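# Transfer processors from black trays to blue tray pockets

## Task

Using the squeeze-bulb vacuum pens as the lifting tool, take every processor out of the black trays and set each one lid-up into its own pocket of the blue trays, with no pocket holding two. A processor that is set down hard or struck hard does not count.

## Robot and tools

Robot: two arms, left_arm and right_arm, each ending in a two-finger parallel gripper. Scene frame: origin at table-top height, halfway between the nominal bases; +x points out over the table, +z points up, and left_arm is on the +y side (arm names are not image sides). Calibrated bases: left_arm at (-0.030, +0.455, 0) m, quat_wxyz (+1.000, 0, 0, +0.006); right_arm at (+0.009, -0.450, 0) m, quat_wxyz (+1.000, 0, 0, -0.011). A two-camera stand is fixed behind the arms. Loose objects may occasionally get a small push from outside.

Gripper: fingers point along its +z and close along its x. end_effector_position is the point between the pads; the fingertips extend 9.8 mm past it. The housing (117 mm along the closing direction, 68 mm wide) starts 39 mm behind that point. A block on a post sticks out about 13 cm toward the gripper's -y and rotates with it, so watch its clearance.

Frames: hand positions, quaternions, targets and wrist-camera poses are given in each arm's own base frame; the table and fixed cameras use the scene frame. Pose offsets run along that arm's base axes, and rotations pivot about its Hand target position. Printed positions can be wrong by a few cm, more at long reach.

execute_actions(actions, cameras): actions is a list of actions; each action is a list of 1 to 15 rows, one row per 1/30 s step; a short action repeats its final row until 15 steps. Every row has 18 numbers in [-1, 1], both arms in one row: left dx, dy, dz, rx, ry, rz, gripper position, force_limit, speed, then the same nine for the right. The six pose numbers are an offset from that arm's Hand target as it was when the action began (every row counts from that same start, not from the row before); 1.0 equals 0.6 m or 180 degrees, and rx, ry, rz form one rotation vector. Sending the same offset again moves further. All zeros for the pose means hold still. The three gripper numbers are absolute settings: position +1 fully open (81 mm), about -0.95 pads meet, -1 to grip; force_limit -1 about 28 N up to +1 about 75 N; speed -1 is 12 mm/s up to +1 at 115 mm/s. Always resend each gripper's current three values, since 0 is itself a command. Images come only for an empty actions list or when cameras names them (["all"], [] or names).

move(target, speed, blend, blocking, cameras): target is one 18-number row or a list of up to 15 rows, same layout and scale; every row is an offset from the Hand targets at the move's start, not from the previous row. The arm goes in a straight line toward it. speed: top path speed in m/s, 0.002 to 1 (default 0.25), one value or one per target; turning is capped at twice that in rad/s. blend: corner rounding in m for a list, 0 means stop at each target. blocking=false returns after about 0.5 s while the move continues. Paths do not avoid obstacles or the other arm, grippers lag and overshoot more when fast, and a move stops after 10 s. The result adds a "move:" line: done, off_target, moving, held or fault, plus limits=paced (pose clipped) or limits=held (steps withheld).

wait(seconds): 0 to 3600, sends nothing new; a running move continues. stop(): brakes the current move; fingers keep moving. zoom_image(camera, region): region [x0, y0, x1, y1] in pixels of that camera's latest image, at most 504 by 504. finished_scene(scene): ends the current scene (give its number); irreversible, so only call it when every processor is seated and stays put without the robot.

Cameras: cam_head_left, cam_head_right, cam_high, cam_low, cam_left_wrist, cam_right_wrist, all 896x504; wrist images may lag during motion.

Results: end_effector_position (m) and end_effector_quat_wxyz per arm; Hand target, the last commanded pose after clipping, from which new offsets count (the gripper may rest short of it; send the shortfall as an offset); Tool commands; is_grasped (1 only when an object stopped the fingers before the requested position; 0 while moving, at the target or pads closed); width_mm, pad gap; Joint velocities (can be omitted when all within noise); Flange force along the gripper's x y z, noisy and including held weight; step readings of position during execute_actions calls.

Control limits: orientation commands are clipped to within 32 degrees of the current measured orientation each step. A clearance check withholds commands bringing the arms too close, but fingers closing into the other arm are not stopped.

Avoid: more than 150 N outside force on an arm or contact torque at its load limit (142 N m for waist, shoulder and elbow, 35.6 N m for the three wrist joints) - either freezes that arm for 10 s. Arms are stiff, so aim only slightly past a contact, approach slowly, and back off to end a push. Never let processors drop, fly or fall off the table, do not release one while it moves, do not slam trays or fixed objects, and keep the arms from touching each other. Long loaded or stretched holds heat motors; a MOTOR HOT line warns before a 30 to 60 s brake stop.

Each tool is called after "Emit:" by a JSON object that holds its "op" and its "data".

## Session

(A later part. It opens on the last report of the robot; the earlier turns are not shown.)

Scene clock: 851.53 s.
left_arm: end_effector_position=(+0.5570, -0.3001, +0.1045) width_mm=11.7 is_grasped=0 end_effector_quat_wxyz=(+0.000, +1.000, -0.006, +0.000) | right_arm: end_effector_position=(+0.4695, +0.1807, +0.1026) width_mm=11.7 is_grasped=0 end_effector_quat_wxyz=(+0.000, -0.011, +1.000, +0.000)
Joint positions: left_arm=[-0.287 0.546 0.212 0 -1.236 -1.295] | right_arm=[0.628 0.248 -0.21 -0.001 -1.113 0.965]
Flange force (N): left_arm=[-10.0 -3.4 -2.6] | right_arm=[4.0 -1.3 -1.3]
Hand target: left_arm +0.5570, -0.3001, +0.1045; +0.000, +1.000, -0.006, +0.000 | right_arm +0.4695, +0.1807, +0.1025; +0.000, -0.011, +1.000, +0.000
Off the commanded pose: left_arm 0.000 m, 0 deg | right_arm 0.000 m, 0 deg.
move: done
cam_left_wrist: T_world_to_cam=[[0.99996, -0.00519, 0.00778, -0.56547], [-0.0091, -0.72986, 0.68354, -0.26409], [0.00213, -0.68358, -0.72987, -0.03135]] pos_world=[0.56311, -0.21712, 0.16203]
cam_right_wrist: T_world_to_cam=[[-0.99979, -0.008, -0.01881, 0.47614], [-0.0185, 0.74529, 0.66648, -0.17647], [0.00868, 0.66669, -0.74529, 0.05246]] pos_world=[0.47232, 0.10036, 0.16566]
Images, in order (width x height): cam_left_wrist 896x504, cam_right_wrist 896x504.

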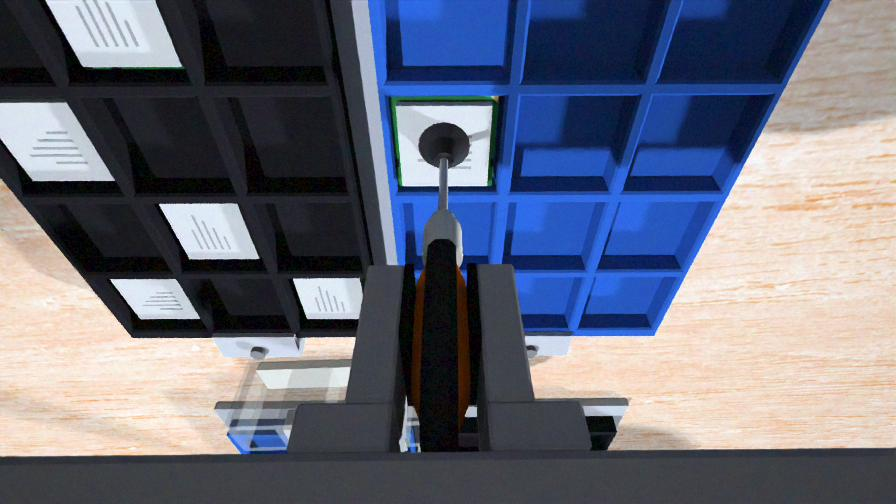

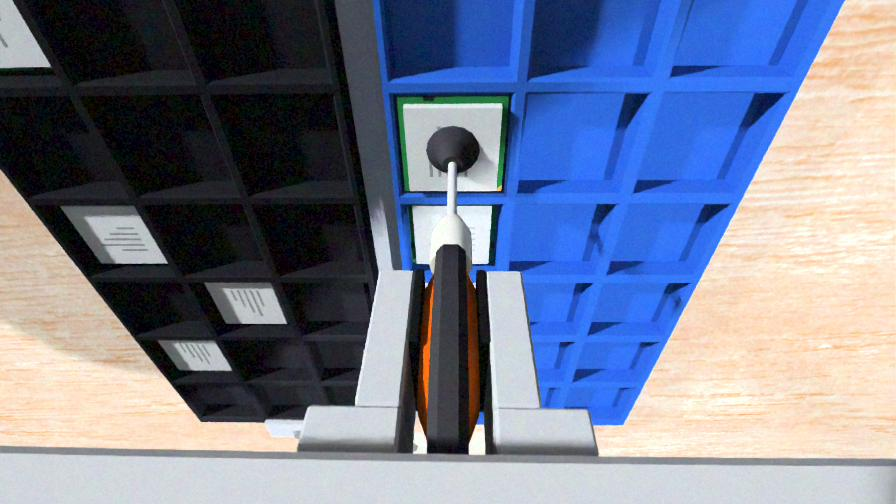

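Emit:
{"op": "move", "data": {"target": [[0.0017,-0.0025,0,0,0,0,-0.67,0,-0.5,0.001,0.0006,0,0,0,0,-0.67,0,-0.5],[0.0017,-0.0025,-0.0112,0,0,0,-0.67,0,-0.5,0.001,0.0006,-0.0117,0,0,0,-0.67,0,-0.5],[0.0017,-0.0025,-0.0112,0,0,0,-0.98,0,-0.3,0.001,0.0006,-0.0117,0,0,0,-0.98,0,-0.3],[0.0017,-0.0025,0.04,0,0,0,-0.98,0,-0.3,0.001,0.0006,0.045,0,0,0,-0.98,0,-0.3],[-0.0968,-0.147,0.04,0,0,0,-0.98,0,-0.3,0.1782,-0.1503,0.045,0,0,0,-0.98,0,-0.3],[-0.0968,-0.147,0.0092,0,0,0,-0.98,0,-0.3,0.1782,-0.1503,0.0083,0,0,0,-0.98,0,-0.3]], "speed": [0.04,0.02,0.02,0.06,0.15,0.08], "blend": [0,0,0,0,0.01,0], "cameras": ["cam_right_wrist","cam_left_wrist"]}}

Emit:
{"op": "zoom_image", "data": {"camera": "cam_left_wrist", "region": [350, 50, 600, 250]}}

Emit:
{"op": "zoom_image", "data": {"camera": "cam_right_wrist", "region": [350, 50, 600, 250]}}

Scene clock: 873.67 s.
left_arm: end_effector_position=(+0.4989, -0.3883, +0.1100) width_mm=9.3 is_grasped=1 end_effector_quat_wxyz=(+0.000, +1.000, -0.006, +0.000) | right_arm: end_effector_position=(+0.5764, +0.0905, +0.1075) width_mm=9.3 is_grasped=1 end_effector_quat_wxyz=(+0.000, -0.011, +1.000, +0.000)
Joint positions: left_arm=[-0.454 0.541 0.217 0 -1.247 -1.128] | right_arm=[0.38 0.428 0.045 0 -1.189 1.213]
Flange force (N): left_arm=[-9.2 -4.7 -3.4] | right_arm=[5.7 -1.0 -0.7]
Hand target: left_arm +0.4989, -0.3883, +0.1100; +0.000, +1.000, -0.006, +0.000 | right_arm +0.5764, +0.0905, +0.1075; +0.000, -0.011, +1.000, +0.000
Off the commanded pose: left_arm 0.000 m, 0 deg | right_arm 0.000 m, 0 deg.
move: done
cam_left_wrist: T_world_to_cam=[[0.99996, -0.00512, 0.00785, -0.50787], [-0.0091, -0.72986, 0.68354, -0.33275], [0.00223, -0.68358, -0.72987, -0.08756]] pos_world=[0.50501, -0.30532, 0.16753]
cam_right_wrist: T_world_to_cam=[[-0.99979, -0.008, -0.01881, 0.58239], [-0.01851, 0.74524, 0.66653, -0.11061], [0.00868, 0.66674, -0.74524, 0.11538]] pos_world=[0.57922, 0.01016, 0.17066]
Images, in order (width x height): cam_left_wrist 896x504, cam_right_wrist 896x504.

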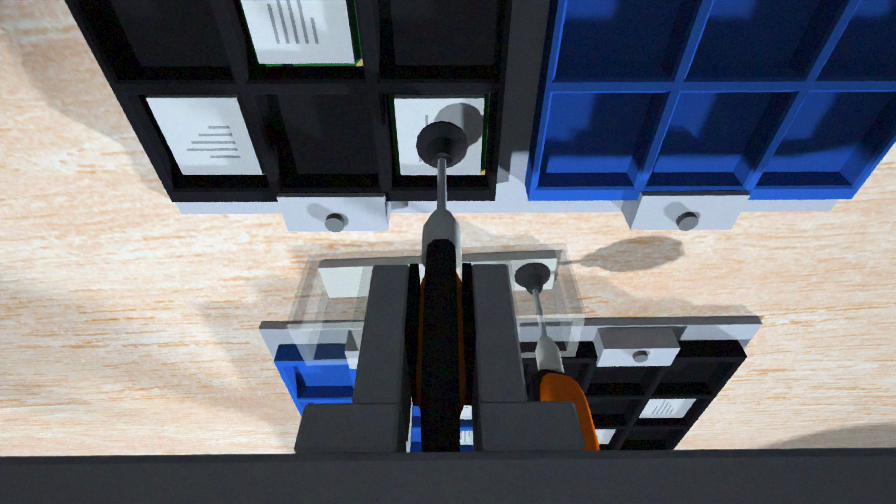

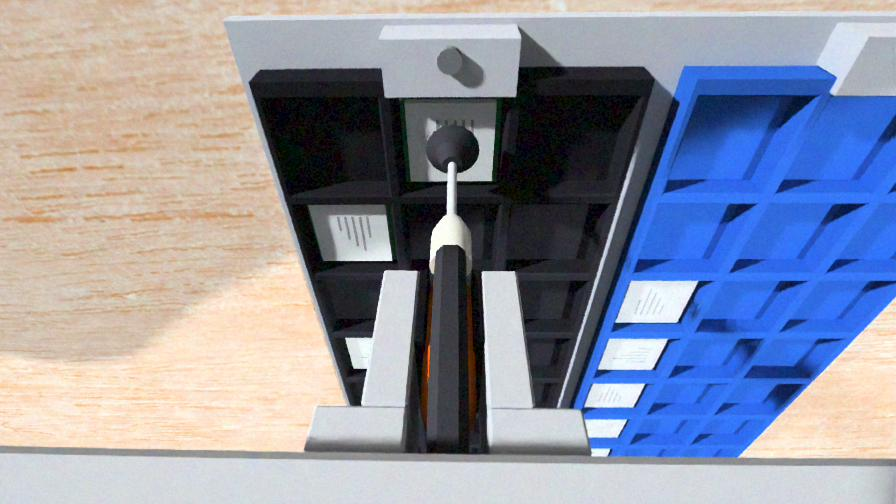

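Scaled by 2.016 from the camera's image (finer frame: 1280x720).

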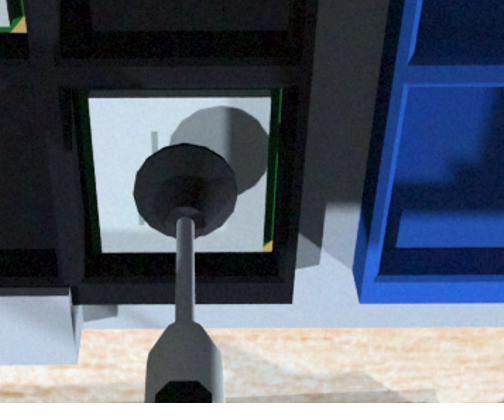

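Scaled by 2.016 from the camera's image (finer frame: 1280x720).

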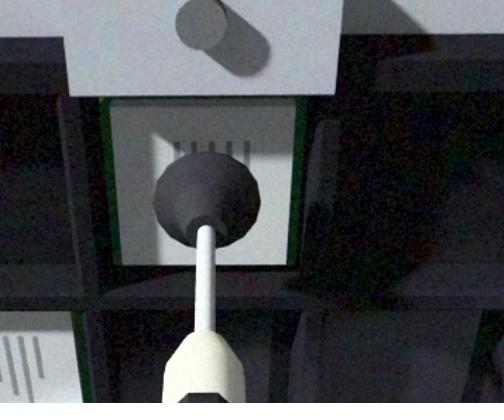

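Emit:
{"op": "move", "data": {"target": [[-0.0008,-0.0053,0,0,0,0,-0.98,0,-0.3,0.001,0.0047,0,0,0,0,-0.98,0,-0.3],[-0.0008,-0.0053,-0.0217,0,0,0,-0.98,0,-0.3,0.001,0.0047,-0.0217,0,0,0,-0.98,0,-0.3],[-0.0008,-0.0053,-0.0217,0,0,0,-0.4,0,0,0.001,0.0047,-0.0217,0,0,0,-0.4,0,0],[-0.0008,-0.0053,-0.02,0,0,0,-0.67,0,-0.5,0.001,0.0047,-0.0202,0,0,0,-0.67,0,-0.5],[-0.0008,-0.0053,0.0233,0,0,0,-0.67,0,-0.5,0.001,0.0047,0.0275,0,0,0,-0.67,0,-0.5],[0.0985,-0.0028,0.0233,0,0,0,-0.67,0,-0.5,-0.1748,0.0725,0.0275,0,0,0,-0.67,0,-0.5],[0.0985,-0.0028,-0.0092,0,0,0,-0.67,0,-0.5,-0.1748,0.0725,-0.0083,0,0,0,-0.67,0,-0.5]], "speed": [0.04,0.02,0.02,0.03,0.05,0.12,0.06], "cameras": ["cam_right_wrist","cam_left_wrist"]}}

Emit:
{"op": "zoom_image", "data": {"camera": "cam_left_wrist", "region": [350, 50, 600, 250]}}

Emit:
{"op": "zoom_image", "data": {"camera": "cam_right_wrist", "region": [350, 50, 600, 250]}}

Scene clock: 899.27 s.
left_arm: end_effector_position=(+0.5580, -0.3900, +0.1045) width_mm=11.7 is_grasped=0 end_effector_quat_wxyz=(+0.000, +1.000, -0.006, +0.000) | right_arm: end_effector_position=(+0.4715, +0.1340, +0.1026) width_mm=11.7 is_grasped=0 end_effector_quat_wxyz=(+0.000, -0.011, +1.000, +0.000)
Joint positions: left_arm=[-0.418 0.666 0.4 0 -1.305 -1.164] | right_arm=[0.545 0.218 -0.247 -0.001 -1.106 1.048]
Flange force (N): left_arm=[-12.3 -6.0 -2.8] | right_arm=[3.6 -1.3 -1.0]
Hand target: left_arm +0.5580, -0.3900, +0.1045; +0.000, +1.000, -0.006, +0.000 | right_arm +0.4715, +0.1340, +0.1025; +0.000, -0.011, +1.000, +0.000
Off the commanded pose: left_arm 0.000 m, 0 deg | right_arm 0.000 m, 0 deg.
move: done
cam_left_wrist: T_world_to_cam=[[0.99996, -0.00519, 0.00778, -0.56694], [-0.0091, -0.72986, 0.68354, -0.32969], [0.00213, -0.68358, -0.72987, -0.09281]] pos_world=[0.56411, -0.30702, 0.16203]
cam_right_wrist: T_world_to_cam=[[-0.99979, -0.008, -0.01881, 0.47777], [-0.0185, 0.74524, 0.66653, -0.14164], [0.00868, 0.66674, -0.74524, 0.08356]] pos_world=[0.47432, 0.05366, 0.16566]
Images, in order (width x height): cam_left_wrist 896x504, cam_right_wrist 896x504.

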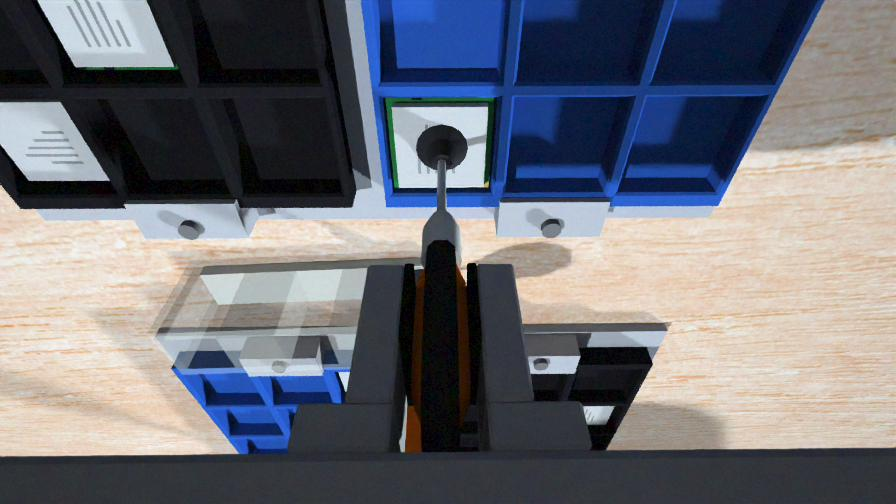

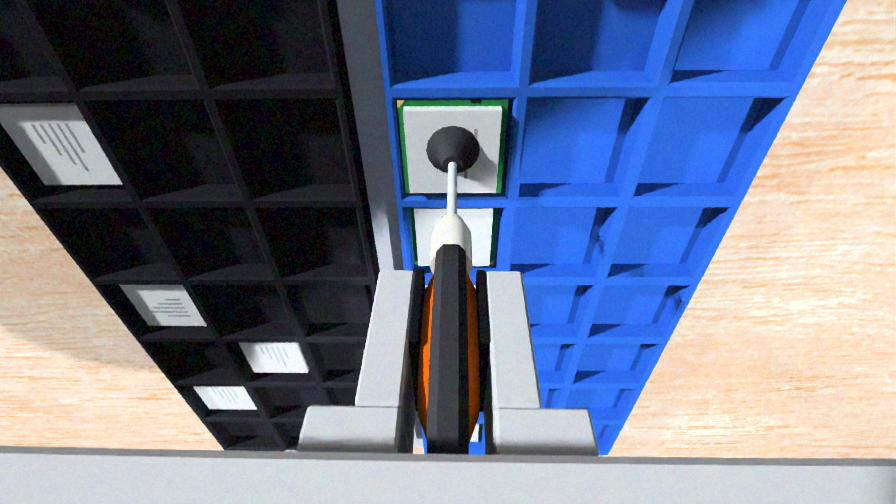

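Scaled by 2.016 from the camera's image (finer frame: 1280x720).

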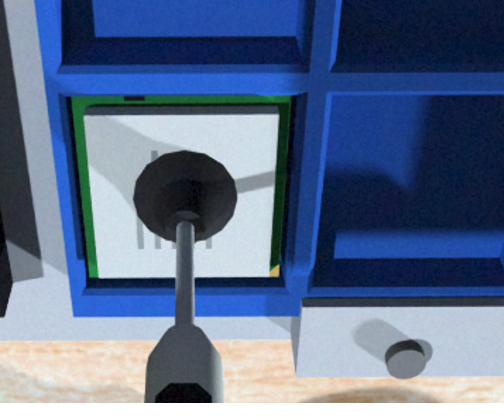

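Scaled by 2.016 from the camera's image (finer frame: 1280x720).

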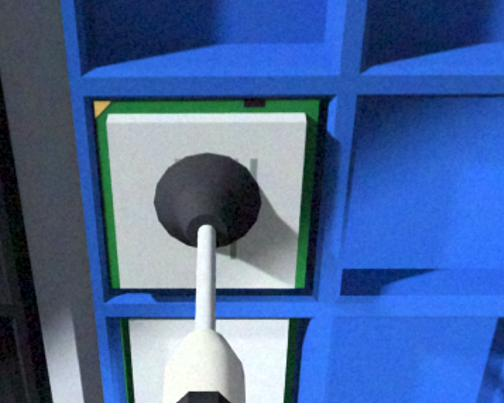

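Emit:
{"op": "move", "data": {"target": [[0.0008,-0.0017,0,0,0,0,-0.67,0,-0.5,0,0.0013,0,0,0,0,-0.67,0,-0.5],[0.0008,-0.0017,-0.0112,0,0,0,-0.67,0,-0.5,0,0.0013,-0.0117,0,0,0,-0.67,0,-0.5],[0.0008,-0.0017,-0.0112,0,0,0,-0.98,0,-0.3,0,0.0013,-0.0117,0,0,0,-0.98,0,-0.3],[0.0008,-0.0017,0.04,0,0,0,-0.98,0,-0.3,0,0.0013,0.045,0,0,0,-0.98,0,-0.3],[-0.249,0,0.04,0,0,0,-0.98,0,-0.3,0.2503,0.0068,0.045,0,0,0,-0.98,0,-0.3],[-0.249,0,0.0092,0,0,0,-0.98,0,-0.3,0.2503,0.0068,0.0083,0,0,0,-0.98,0,-0.3]], "speed": [0.04,0.02,0.02,0.06,0.15,0.08], "blend": [0,0,0,0,0.01,0], "cameras": ["cam_right_wrist","cam_left_wrist"]}}

Emit:
{"op": "zoom_image", "data": {"camera": "cam_left_wrist", "region": [350, 50, 600, 250]}}

Emit:
{"op": "zoom_image", "data": {"camera": "cam_right_wrist", "region": [350, 50, 600, 250]}}

Scene clock: 921.23 s.
left_arm: end_effector_position=(+0.4086, -0.3900, +0.1100) width_mm=9.2 is_grasped=1 end_effector_quat_wxyz=(+0.000, +1.000, -0.006, +0.000) | right_arm: end_effector_position=(+0.6217, +0.1381, +0.1076) width_mm=9.4 is_grasped=1 end_effector_quat_wxyz=(+0.000, -0.011, +1.000, +0.000)
Joint positions: left_arm=[-0.53 0.382 -0.013 0 -1.175 -1.052] | right_arm=[0.424 0.555 0.232 -0.001 -1.249 1.169]
Flange force (N): left_arm=[-7.8 -4.3 -2.9] | right_arm=[6.0 -1.6 -1.3]
Hand target: left_arm +0.4086, -0.3900, +0.1100; +0.000, +1.000, -0.006, +0.000 | right_arm +0.6217, +0.1381, +0.1075; +0.000, -0.011, +1.000, +0.000
Off the commanded pose: left_arm 0.000 m, 0 deg | right_arm 0.000 m, 0 deg.
move: done
cam_left_wrist: T_world_to_cam=[[0.99996, -0.00512, 0.00785, -0.41758], [-0.0091, -0.72981, 0.68359, -0.33481], [0.00223, -0.68363, -0.72982, -0.08854]] pos_world=[0.41471, -0.30702, 0.16753]
cam_right_wrist: T_world_to_cam=[[-0.99979, -0.008, -0.01881, 0.62806], [-0.01851, 0.74524, 0.66653, -0.14524], [0.00868, 0.66674, -0.74524, 0.08325]] pos_world=[0.62452, 0.05776, 0.17066]
Images, in order (width x height): cam_left_wrist 896x504, cam_right_wrist 896x504.

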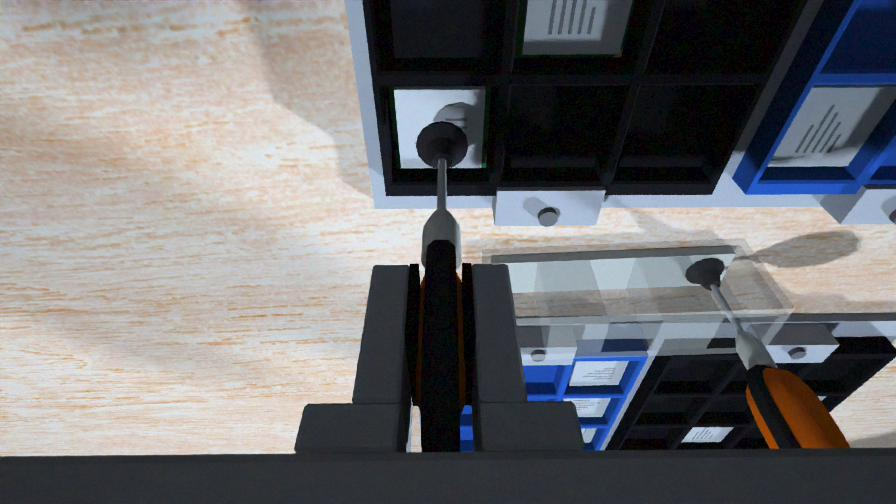

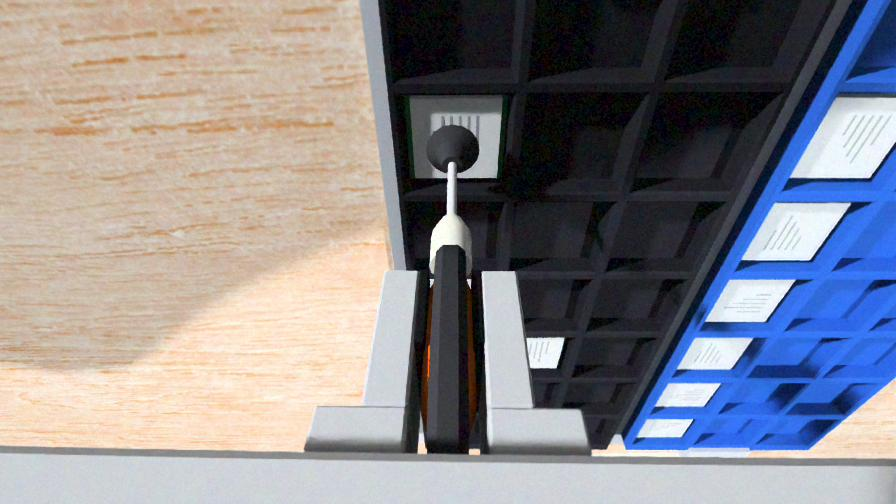

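Scaled by 2.016 from the camera's image (finer frame: 1280x720).

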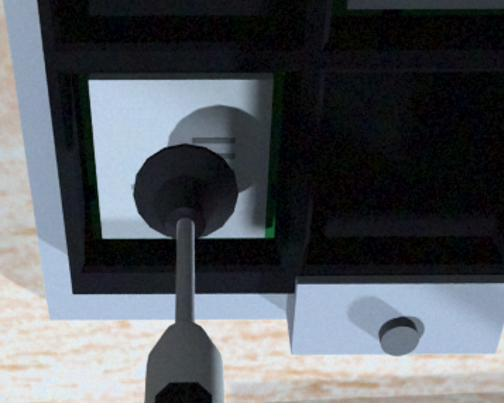

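Scaled by 2.016 from the camera's image (finer frame: 1280x720).

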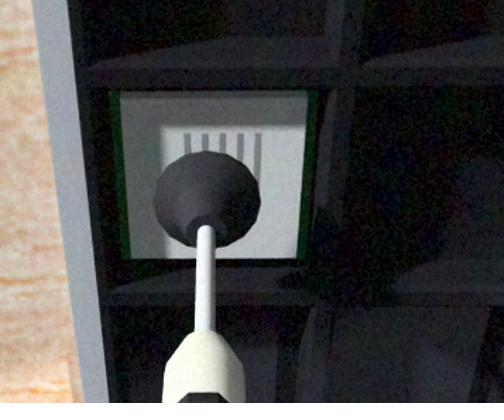

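Emit:
{"op": "move", "data": {"target": [[-0.0008,0,0,0,0,0,-0.98,0,-0.3,-0.0022,0.0027,0,0,0,0,-0.98,0,-0.3],[-0.0008,0,-0.0217,0,0,0,-0.98,0,-0.3,-0.0022,0.0027,-0.0217,0,0,0,-0.98,0,-0.3],[-0.0008,0,-0.0217,0,0,0,-0.4,0,0,-0.0022,0.0027,-0.0217,0,0,0,-0.4,0,0],[-0.0008,0,-0.02,0,0,0,-0.67,0,-0.5,-0.0022,0.0027,-0.0202,0,0,0,-0.67,0,-0.5],[-0.0008,0,0.0233,0,0,0,-0.67,0,-0.5,-0.0022,0.0027,0.0275,0,0,0,-0.67,0,-0.5],[0.2493,0.075,0.0233,0,0,0,-0.67,0,-0.5,-0.2483,-0.0825,0.0275,0,0,0,-0.67,0,-0.5],[0.2493,0.075,-0.0092,0,0,0,-0.67,0,-0.5,-0.2483,-0.0825,-0.0083,0,0,0,-0.67,0,-0.5]], "speed": [0.04,0.02,0.02,0.03,0.05,0.12,0.06], "cameras": ["cam_right_wrist","cam_left_wrist"]}}

Emit:
{"op": "zoom_image", "data": {"camera": "cam_left_wrist", "region": [350, 50, 600, 250]}}

Emit:
{"op": "zoom_image", "data": {"camera": "cam_right_wrist", "region": [350, 50, 600, 250]}}

Scene clock: 941.87 s.
left_arm: end_effector_position=(+0.5582, -0.3450, +0.1045) width_mm=11.7 is_grasped=0 end_effector_quat_wxyz=(+0.000, +1.000, -0.006, +0.000) | right_arm: end_effector_position=(+0.4727, +0.0886, +0.1026) width_mm=11.7 is_grasped=0 end_effector_quat_wxyz=(+0.000, -0.011, +1.000, +0.000)
Joint positions: left_arm=[-0.354 0.604 0.301 0 -1.268 -1.228] | right_arm=[0.459 0.197 -0.274 0 -1.101 1.135]
Flange force (N): left_arm=[-10.9 -4.2 -3.2] | right_arm=[3.5 -0.8 -1.0]
Hand target: left_arm +0.5582, -0.3450, +0.1045; +0.000, +1.000, -0.006, +0.000 | right_arm +0.4727, +0.0886, +0.1025; +0.000, -0.011, +1.000, +0.000
Off the commanded pose: left_arm 0.000 m, 0 deg | right_arm 0.000 m, 0 deg.
move: done
cam_left_wrist: T_world_to_cam=[[0.99996, -0.00519, 0.00778, -0.5669], [-0.0091, -0.72986, 0.68354, -0.29685], [0.00213, -0.68358, -0.72987, -0.06205]] pos_world=[0.56431, -0.26202, 0.16203]
cam_right_wrist: T_world_to_cam=[[-0.99979, -0.00801, -0.01881, 0.47861], [-0.01851, 0.74534, 0.66643, -0.10776], [0.00868, 0.66664, -0.74533, 0.11384]] pos_world=[0.47552, 0.00826, 0.16566]
Images, in order (width x height): cam_left_wrist 896x504, cam_right_wrist 896x504.

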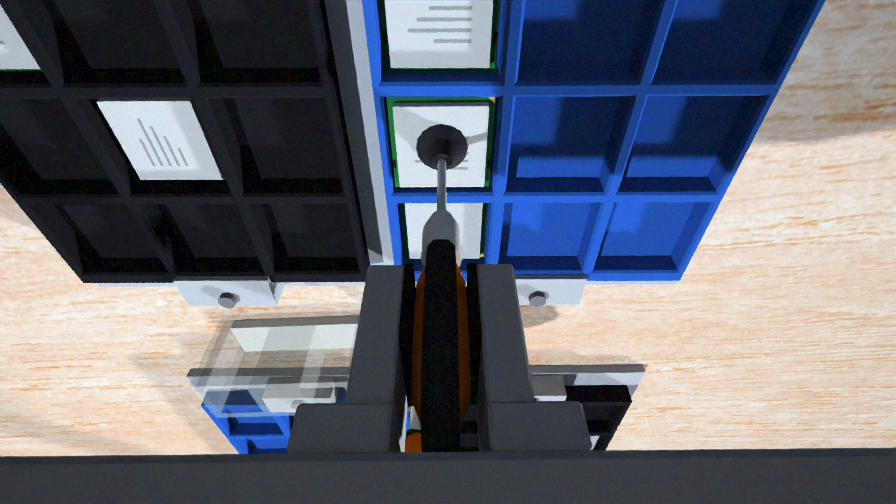

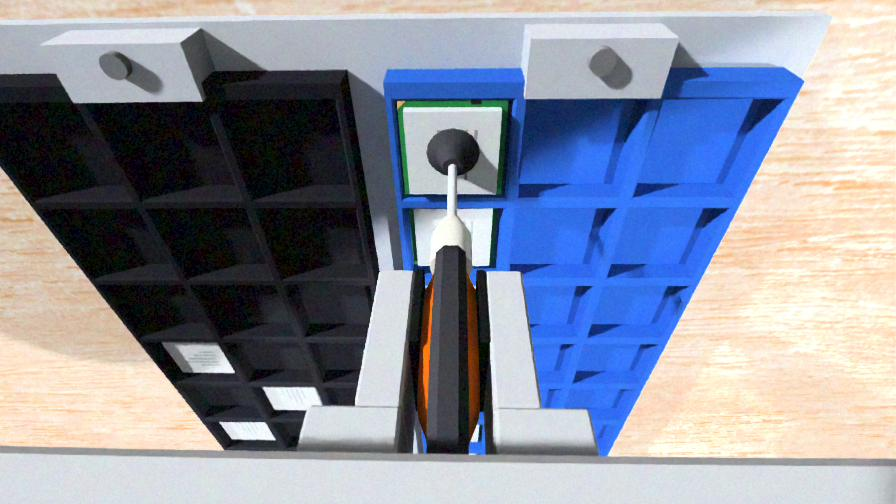

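Scaled by 2.016 from the camera's image (finer frame: 1280x720).

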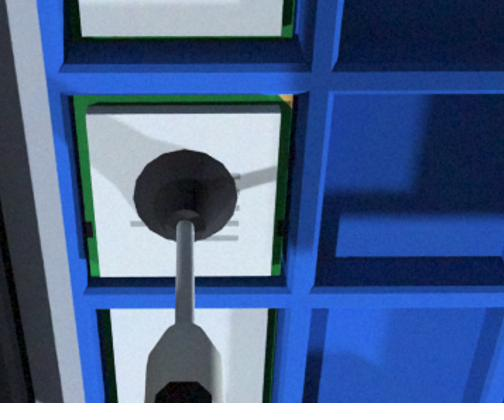

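Scaled by 2.016 from the camera's image (finer frame: 1280x720).

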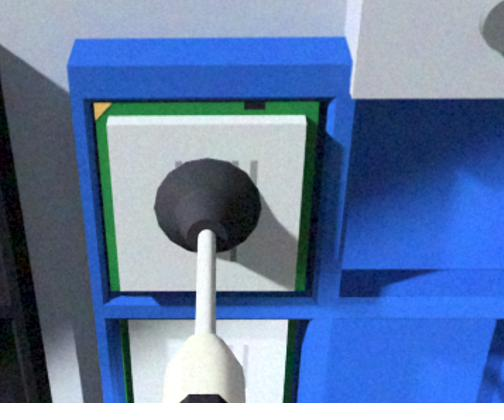

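Emit:
{"op": "move", "data": {"target": [[0.0017,-0.0025,0,0,0,0,-0.67,0,-0.5,0,0.0013,0,0,0,0,-0.67,0,-0.5],[0.0017,-0.0025,-0.0112,0,0,0,-0.67,0,-0.5,0,0.0013,-0.0117,0,0,0,-0.67,0,-0.5],[0.0017,-0.0025,-0.0112,0,0,0,-0.98,0,-0.3,0,0.0013,-0.0117,0,0,0,-0.98,0,-0.3],[0.0017,-0.0025,0.04,0,0,0,-0.98,0,-0.3,0,0.0013,0.045,0,0,0,-0.98,0,-0.3],[-0.1748,-0.0008,0.04,0,0,0,-0.98,0,-0.3,0.2435,0.2342,0.045,0,0,0,-0.98,0,-0.3],[-0.1748,-0.0008,0.0092,0,0,0,-0.98,0,-0.3,0.2435,0.2342,0.0083,0,0,0,-0.98,0,-0.3]], "speed": [0.04,0.02,0.02,0.06,0.15,0.08], "blend": [0,0,0,0,0.01,0], "cameras": ["cam_right_wrist","cam_left_wrist"]}}

Emit:
{"op": "zoom_image", "data": {"camera": "cam_left_wrist", "region": [350, 50, 600, 250]}}

Emit:
{"op": "zoom_image", "data": {"camera": "cam_right_wrist", "region": [350, 50, 600, 250]}}

Scene clock: 954.87 s.
left_arm: end_effector_position=(+0.4533, -0.3455, +0.1100) width_mm=9.3 is_grasped=1 end_effector_quat_wxyz=(+0.000, +1.000, -0.006, +0.000) | right_arm: end_effector_position=(+0.6188, +0.2292, +0.1076) width_mm=9.3 is_grasped=1 end_effector_quat_wxyz=(+0.000, -0.011, +1.000, +0.000)
Joint positions: left_arm=[-0.421 0.394 0.003 0 -1.18 -1.161] | right_arm=[0.553 0.611 0.32 -0.001 -1.28 1.04]
Flange force (N): left_arm=[-8.1 -2.9 -3.7] | right_arm=[7.9 -3.1 -1.0]
Hand target: left_arm +0.4533, -0.3455, +0.1100; +0.000, +1.000, -0.006, +0.000 | right_arm +0.6188, +0.2291, +0.1075; +0.000, -0.011, +1.000, +0.000
Off the commanded pose: left_arm 0.000 m, 0 deg | right_arm 0.000 m, 0 deg.
move: done
cam_left_wrist: T_world_to_cam=[[0.99996, -0.00512, 0.00785, -0.46205], [-0.0091, -0.72986, 0.68354, -0.30193], [0.00223, -0.68358, -0.72987, -0.0582]] pos_world=[0.45941, -0.26252, 0.16753]
cam_right_wrist: T_world_to_cam=[[-0.99979, -0.008, -0.01881, 0.62589], [-0.01851, 0.74524, 0.66653, -0.21319], [0.00868, 0.66674, -0.74524, 0.02254]] pos_world=[0.62162, 0.14886, 0.17066]
Images, in order (width x height): cam_left_wrist 896x504, cam_right_wrist 896x504.

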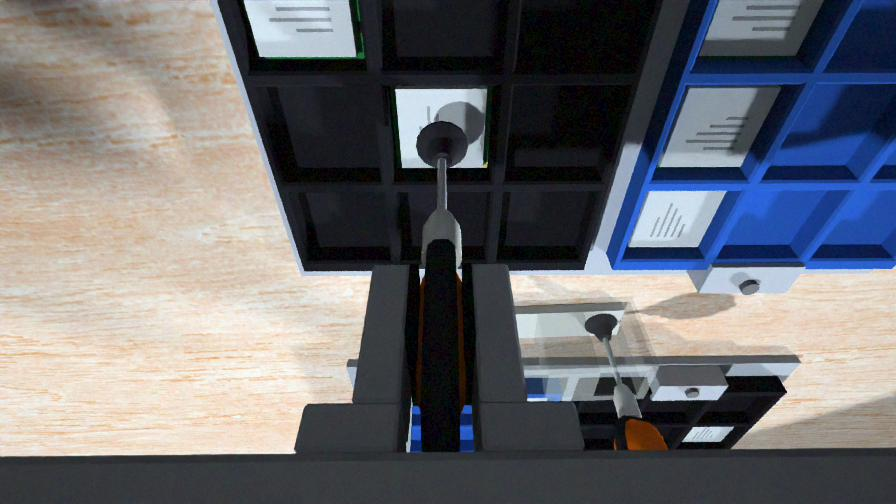

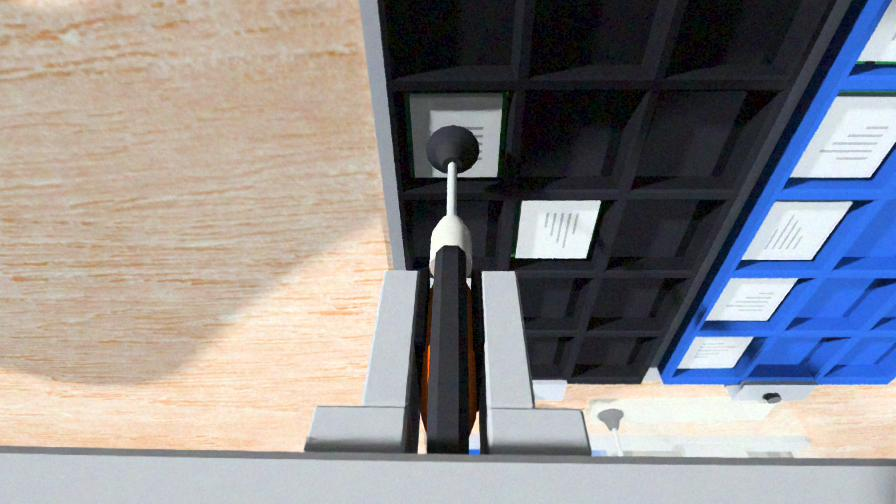

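Scaled by 2.016 from the camera's image (finer frame: 1280x720).

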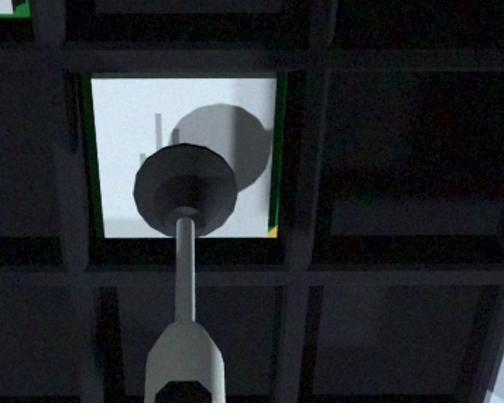

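Scaled by 2.016 from the camera's image (finer frame: 1280x720).

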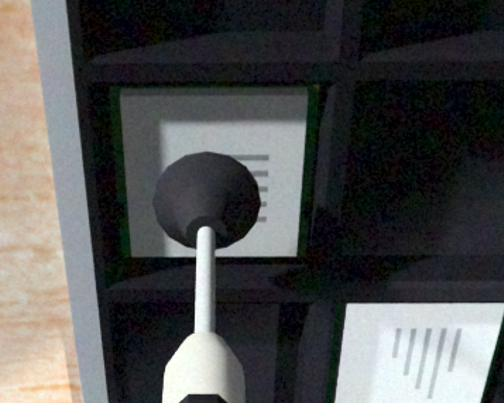

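Emit:
{"op": "move", "data": {"target": [[0.0003,0,0,0,0,0,-0.98,0,-0.3,-0.0022,0.0018,0,0,0,0,-0.98,0,-0.3],[0.0003,0,-0.0217,0,0,0,-0.98,0,-0.3,-0.0022,0.0018,-0.0217,0,0,0,-0.98,0,-0.3],[0.0003,0,-0.0217,0,0,0,-0.4,0,0,-0.0022,0.0018,-0.0217,0,0,0,-0.4,0,0],[0.0003,0,-0.02,0,0,0,-0.67,0,-0.5,-0.0022,0.0018,-0.0202,0,0,0,-0.67,0,-0.5],[0.0003,0,0.0233,0,0,0,-0.67,0,-0.5,-0.0022,0.0018,0.0275,0,0,0,-0.67,0,-0.5],[0.1753,0.1517,0.0233,0,0,0,-0.67,0,-0.5,-0.3265,-0.0098,0.0275,0,0,0,-0.67,0,-0.5],[0.1753,0.1517,-0.0092,0,0,0,-0.67,0,-0.5,-0.3265,-0.0098,-0.0083,0,0,0,-0.67,0,-0.5]], "speed": [0.04,0.02,0.02,0.03,0.05,0.15,0.06], "cameras": ["cam_right_wrist","cam_left_wrist"]}}

Emit:
{"op": "zoom_image", "data": {"camera": "cam_left_wrist", "region": [350, 50, 600, 250]}}

Emit:
{"op": "zoom_image", "data": {"camera": "cam_right_wrist", "region": [350, 50, 600, 250]}}

Scene clock: 974.07 s.
left_arm: end_effector_position=(+0.5585, -0.2545, +0.1045) width_mm=11.7 is_grasped=0 end_effector_quat_wxyz=(+0.000, +1.000, -0.006, +0.000) | right_arm: end_effector_position=(+0.4229, +0.2232, +0.1026) width_mm=11.7 is_grasped=0 end_effector_quat_wxyz=(+0.000, -0.011, +1.000, +0.000)
Joint positions: left_arm=[-0.214 0.501 0.144 0 -1.213 -1.368] | right_arm=[0.761 0.19 -0.281 -0.001 -1.1 0.833]
Flange force (N): left_arm=[-9.4 -1.5 -3.8] | right_arm=[3.4 -2.3 -0.8]
Hand target: left_arm +0.5585, -0.2544, +0.1045; +0.000, +1.000, -0.006, +0.000 | right_arm +0.4229, +0.2232, +0.1025; +0.000, -0.011, +1.000, +0.000
Off the commanded pose: left_arm 0.000 m, 0 deg | right_arm 0.000 m, 0 deg.
move: done
cam_left_wrist: T_world_to_cam=[[0.99996, -0.00512, 0.00785, -0.56673], [-0.0091, -0.72976, 0.68364, -0.2308], [0.00223, -0.68368, -0.72977, -0.00028]] pos_world=[0.56461, -0.17152, 0.16203]
cam_right_wrist: T_world_to_cam=[[-0.99979, -0.008, -0.01881, 0.42989], [-0.0185, 0.74529, 0.66648, -0.20901], [0.00868, 0.66669, -0.74529, 0.02453]] pos_world=[0.42572, 0.14286, 0.16566]
Images, in order (width x height): cam_left_wrist 896x504, cam_right_wrist 896x504.

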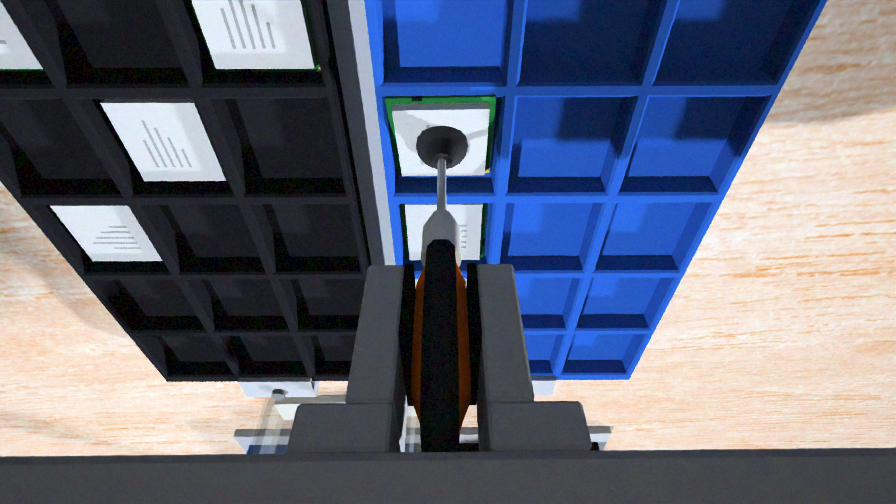

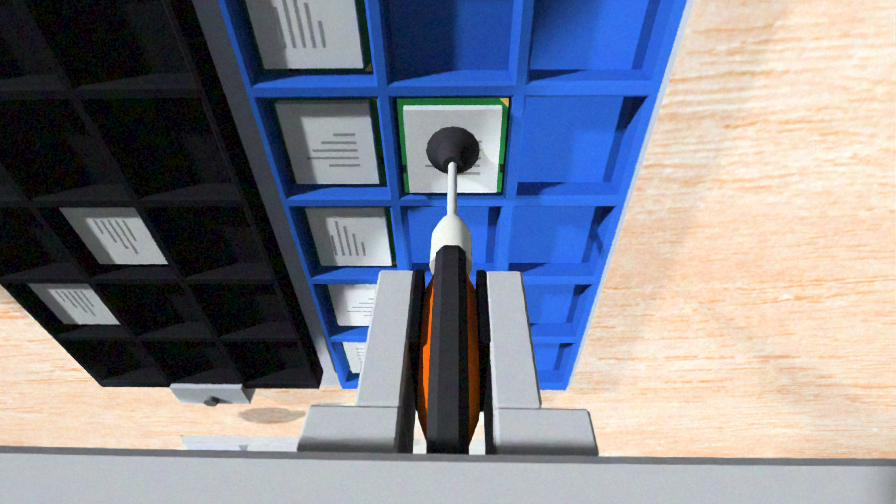

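Scaled by 2.016 from the camera's image (finer frame: 1280x720).

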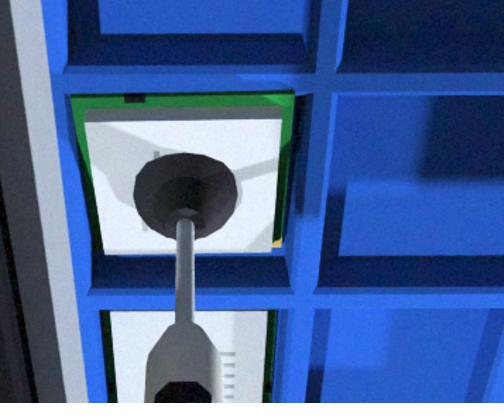

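Scaled by 2.016 from the camera's image (finer frame: 1280x720).

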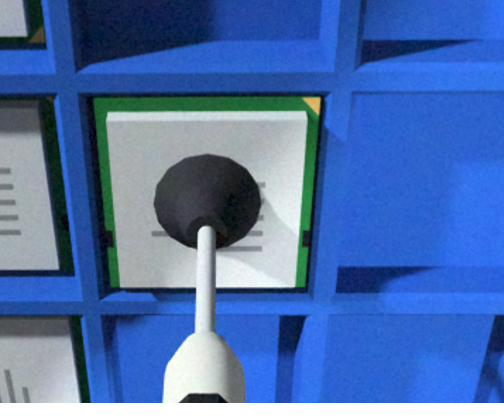

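Emit:
{"op": "move", "data": {"target": [[0.0017,-0.0025,0,0,0,0,-0.67,0,-0.5,0,0.001,0,0,0,0,-0.67,0,-0.5],[0.0017,-0.0025,-0.0112,0,0,0,-0.67,0,-0.5,0,0.001,-0.0117,0,0,0,-0.67,0,-0.5]], "speed": [0.04,0.015], "cameras": ["cam_right_wrist","cam_left_wrist"]}}

Emit:
{"op": "zoom_image", "data": {"camera": "cam_left_wrist", "region": [350, 50, 600, 250]}}

Scene clock: 989.33 s.
left_arm: end_effector_position=(+0.5595, -0.2559, +0.0978) width_mm=11.7 is_grasped=0 end_effector_quat_wxyz=(+0.000, +1.000, -0.006, +0.000) | right_arm: end_effector_position=(+0.4229, +0.2238, +0.0955) width_mm=11.7 is_grasped=0 end_effector_quat_wxyz=(+0.000, -0.011, +1.000, +0.000)
Joint positions: left_arm=[-0.216 0.511 0.141 0 -1.201 -1.366] | right_arm=[0.761 0.199 -0.289 -0.001 -1.083 0.832]
Flange force (N): left_arm=[-8.8 -1.9 -7.4] | right_arm=[3.1 -2.1 -1.2]
Hand target: left_arm +0.5595, -0.2559, +0.0978; +0.000, +1.000, -0.006, +0.000 | right_arm +0.4229, +0.2238, +0.0955; +0.000, -0.011, +1.000, +0.000
Off the commanded pose: left_arm 0.000 m, 0 deg | right_arm 0.000 m, 0 deg.
move: done
cam_left_wrist: T_world_to_cam=[[0.99996, -0.00512, 0.00785, -0.56769], [-0.0091, -0.72981, 0.68359, -0.2273], [0.00223, -0.68363, -0.72982, -0.00618]] pos_world=[0.56561, -0.17302, 0.15533]
cam_right_wrist: T_world_to_cam=[[-0.99979, -0.00801, -0.01881, 0.42977], [-0.01851, 0.74529, 0.66648, -0.20479], [0.00868, 0.66669, -0.74529, 0.01891]] pos_world=[0.42572, 0.14346, 0.15866]
Images, in order (width x height): cam_left_wrist 896x504, cam_right_wrist 896x504.

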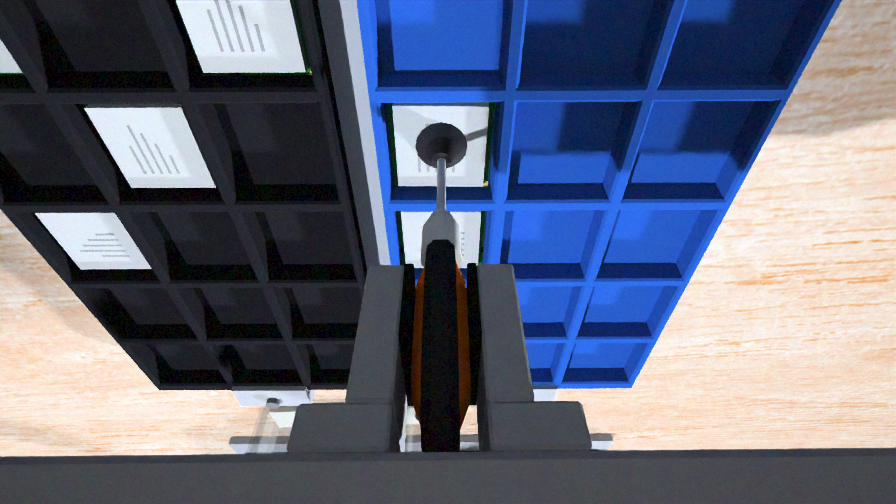

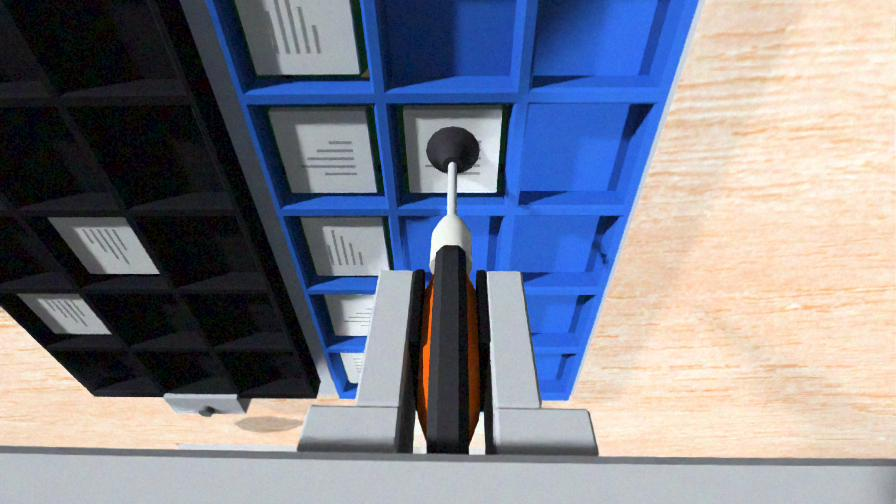

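Scaled by 2.016 from the camera's image (finer frame: 1280x720).

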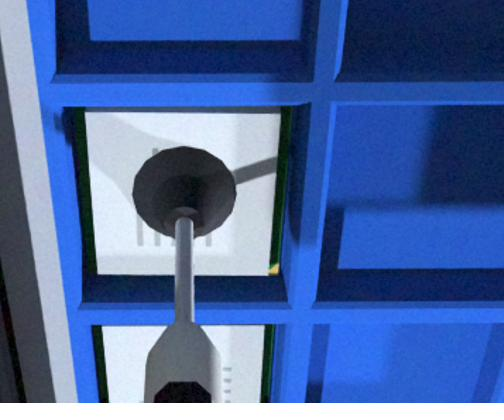

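Emit:
{"op": "move", "data": {"target": [[0,0,0,0,0,0,-0.98,0,-0.3,0,0,0,0,0,0,-0.98,0,-0.3],[0,0,0.0512,0,0,0,-0.98,0,-0.3,0,0,0.0567,0,0,0,-0.98,0,-0.3],[-0.252,-0.0733,0.0512,0,0,0,-0.98,0,-0.3,0.3215,0.157,0.0567,0,0,0,-0.98,0,-0.3],[-0.252,-0.0733,0.0203,0,0,0,-0.98,0,-0.3,0.3215,0.157,0.02,0,0,0,-0.98,0,-0.3]], "speed": [0.02,0.06,0.15,0.08], "blend": [0,0,0.01,0], "cameras": ["cam_right_wrist","cam_left_wrist"]}}

Emit:
{"op": "zoom_image", "data": {"camera": "cam_left_wrist", "region": [350, 50, 600, 250]}}

Emit:
{"op": "zoom_image", "data": {"camera": "cam_right_wrist", "region": [350, 50, 600, 250]}}

Scene clock: 1003.00 s.
left_arm: end_effector_position=(+0.4083, -0.2999, +0.1100) width_mm=9.3 is_grasped=1 end_effector_quat_wxyz=(+0.000, +1.000, -0.006, +0.000) | right_arm: end_effector_position=(+0.6158, +0.3181, +0.1076) width_mm=9.3 is_grasped=1 end_effector_quat_wxyz=(+0.000, -0.011, +1.000, +0.000)
Joint positions: left_arm=[-0.374 0.248 -0.192 0 -1.132 -1.208] | right_arm=[0.665 0.697 0.458 -0.001 -1.332 0.928]
Flange force (N): left_arm=[-8.0 -2.8 -3.3] | right_arm=[8.1 -3.9 -1.1]
Hand target: left_arm +0.4083, -0.2999, +0.1100; +0.000, +1.000, -0.006, +0.000 | right_arm +0.6158, +0.3180, +0.1075; +0.000, -0.011, +1.000, +0.000
Off the commanded pose: left_arm 0.000 m, 0 deg | right_arm 0.000 m, 0 deg.
move: done
cam_left_wrist: T_world_to_cam=[[0.99996, -0.00512, 0.00785, -0.41682], [-0.0091, -0.72981, 0.68359, -0.26913], [0.00223, -0.68363, -0.72982, -0.02702]] pos_world=[0.41441, -0.21702, 0.16753]
cam_right_wrist: T_world_to_cam=[[-0.99979, -0.008, -0.01881, 0.62361], [-0.01851, 0.74524, 0.66653, -0.2795], [0.00868, 0.66674, -0.74524, -0.03671]] pos_world=[0.61862, 0.23776, 0.17066]
Images, in order (width x height): cam_left_wrist 896x504, cam_right_wrist 896x504.

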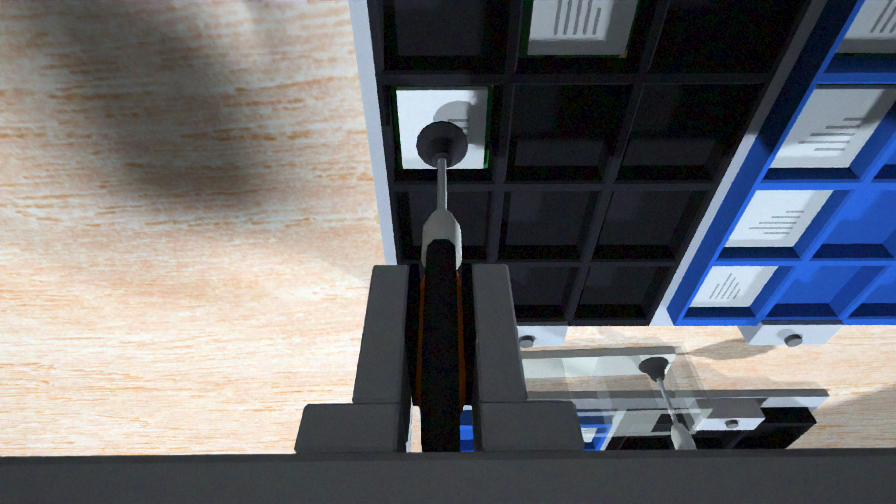

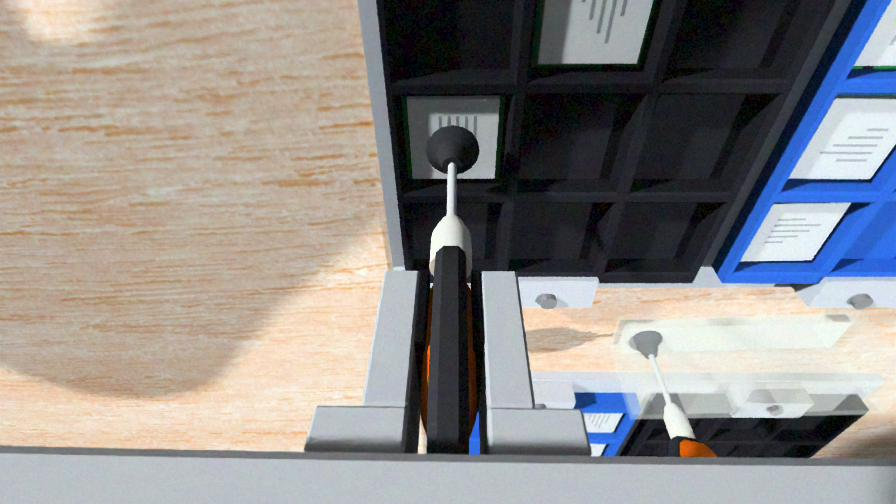

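Scaled by 2.016 from the camera's image (finer frame: 1280x720).

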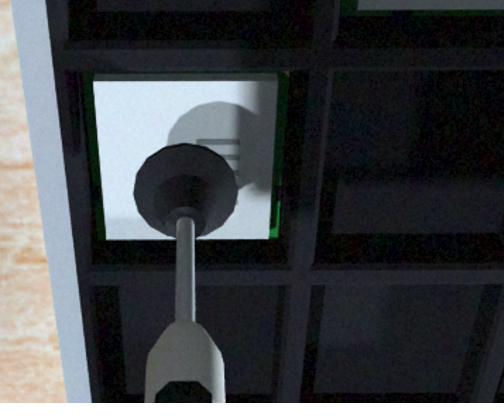

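Scaled by 2.016 from the camera's image (finer frame: 1280x720).

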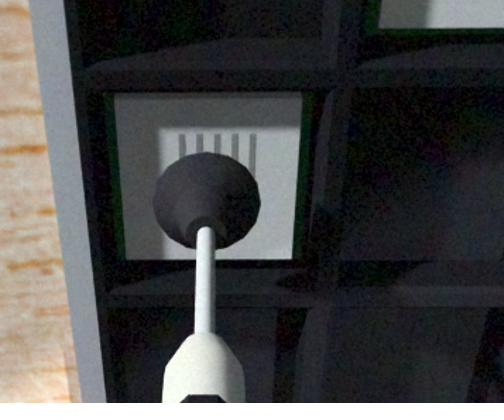

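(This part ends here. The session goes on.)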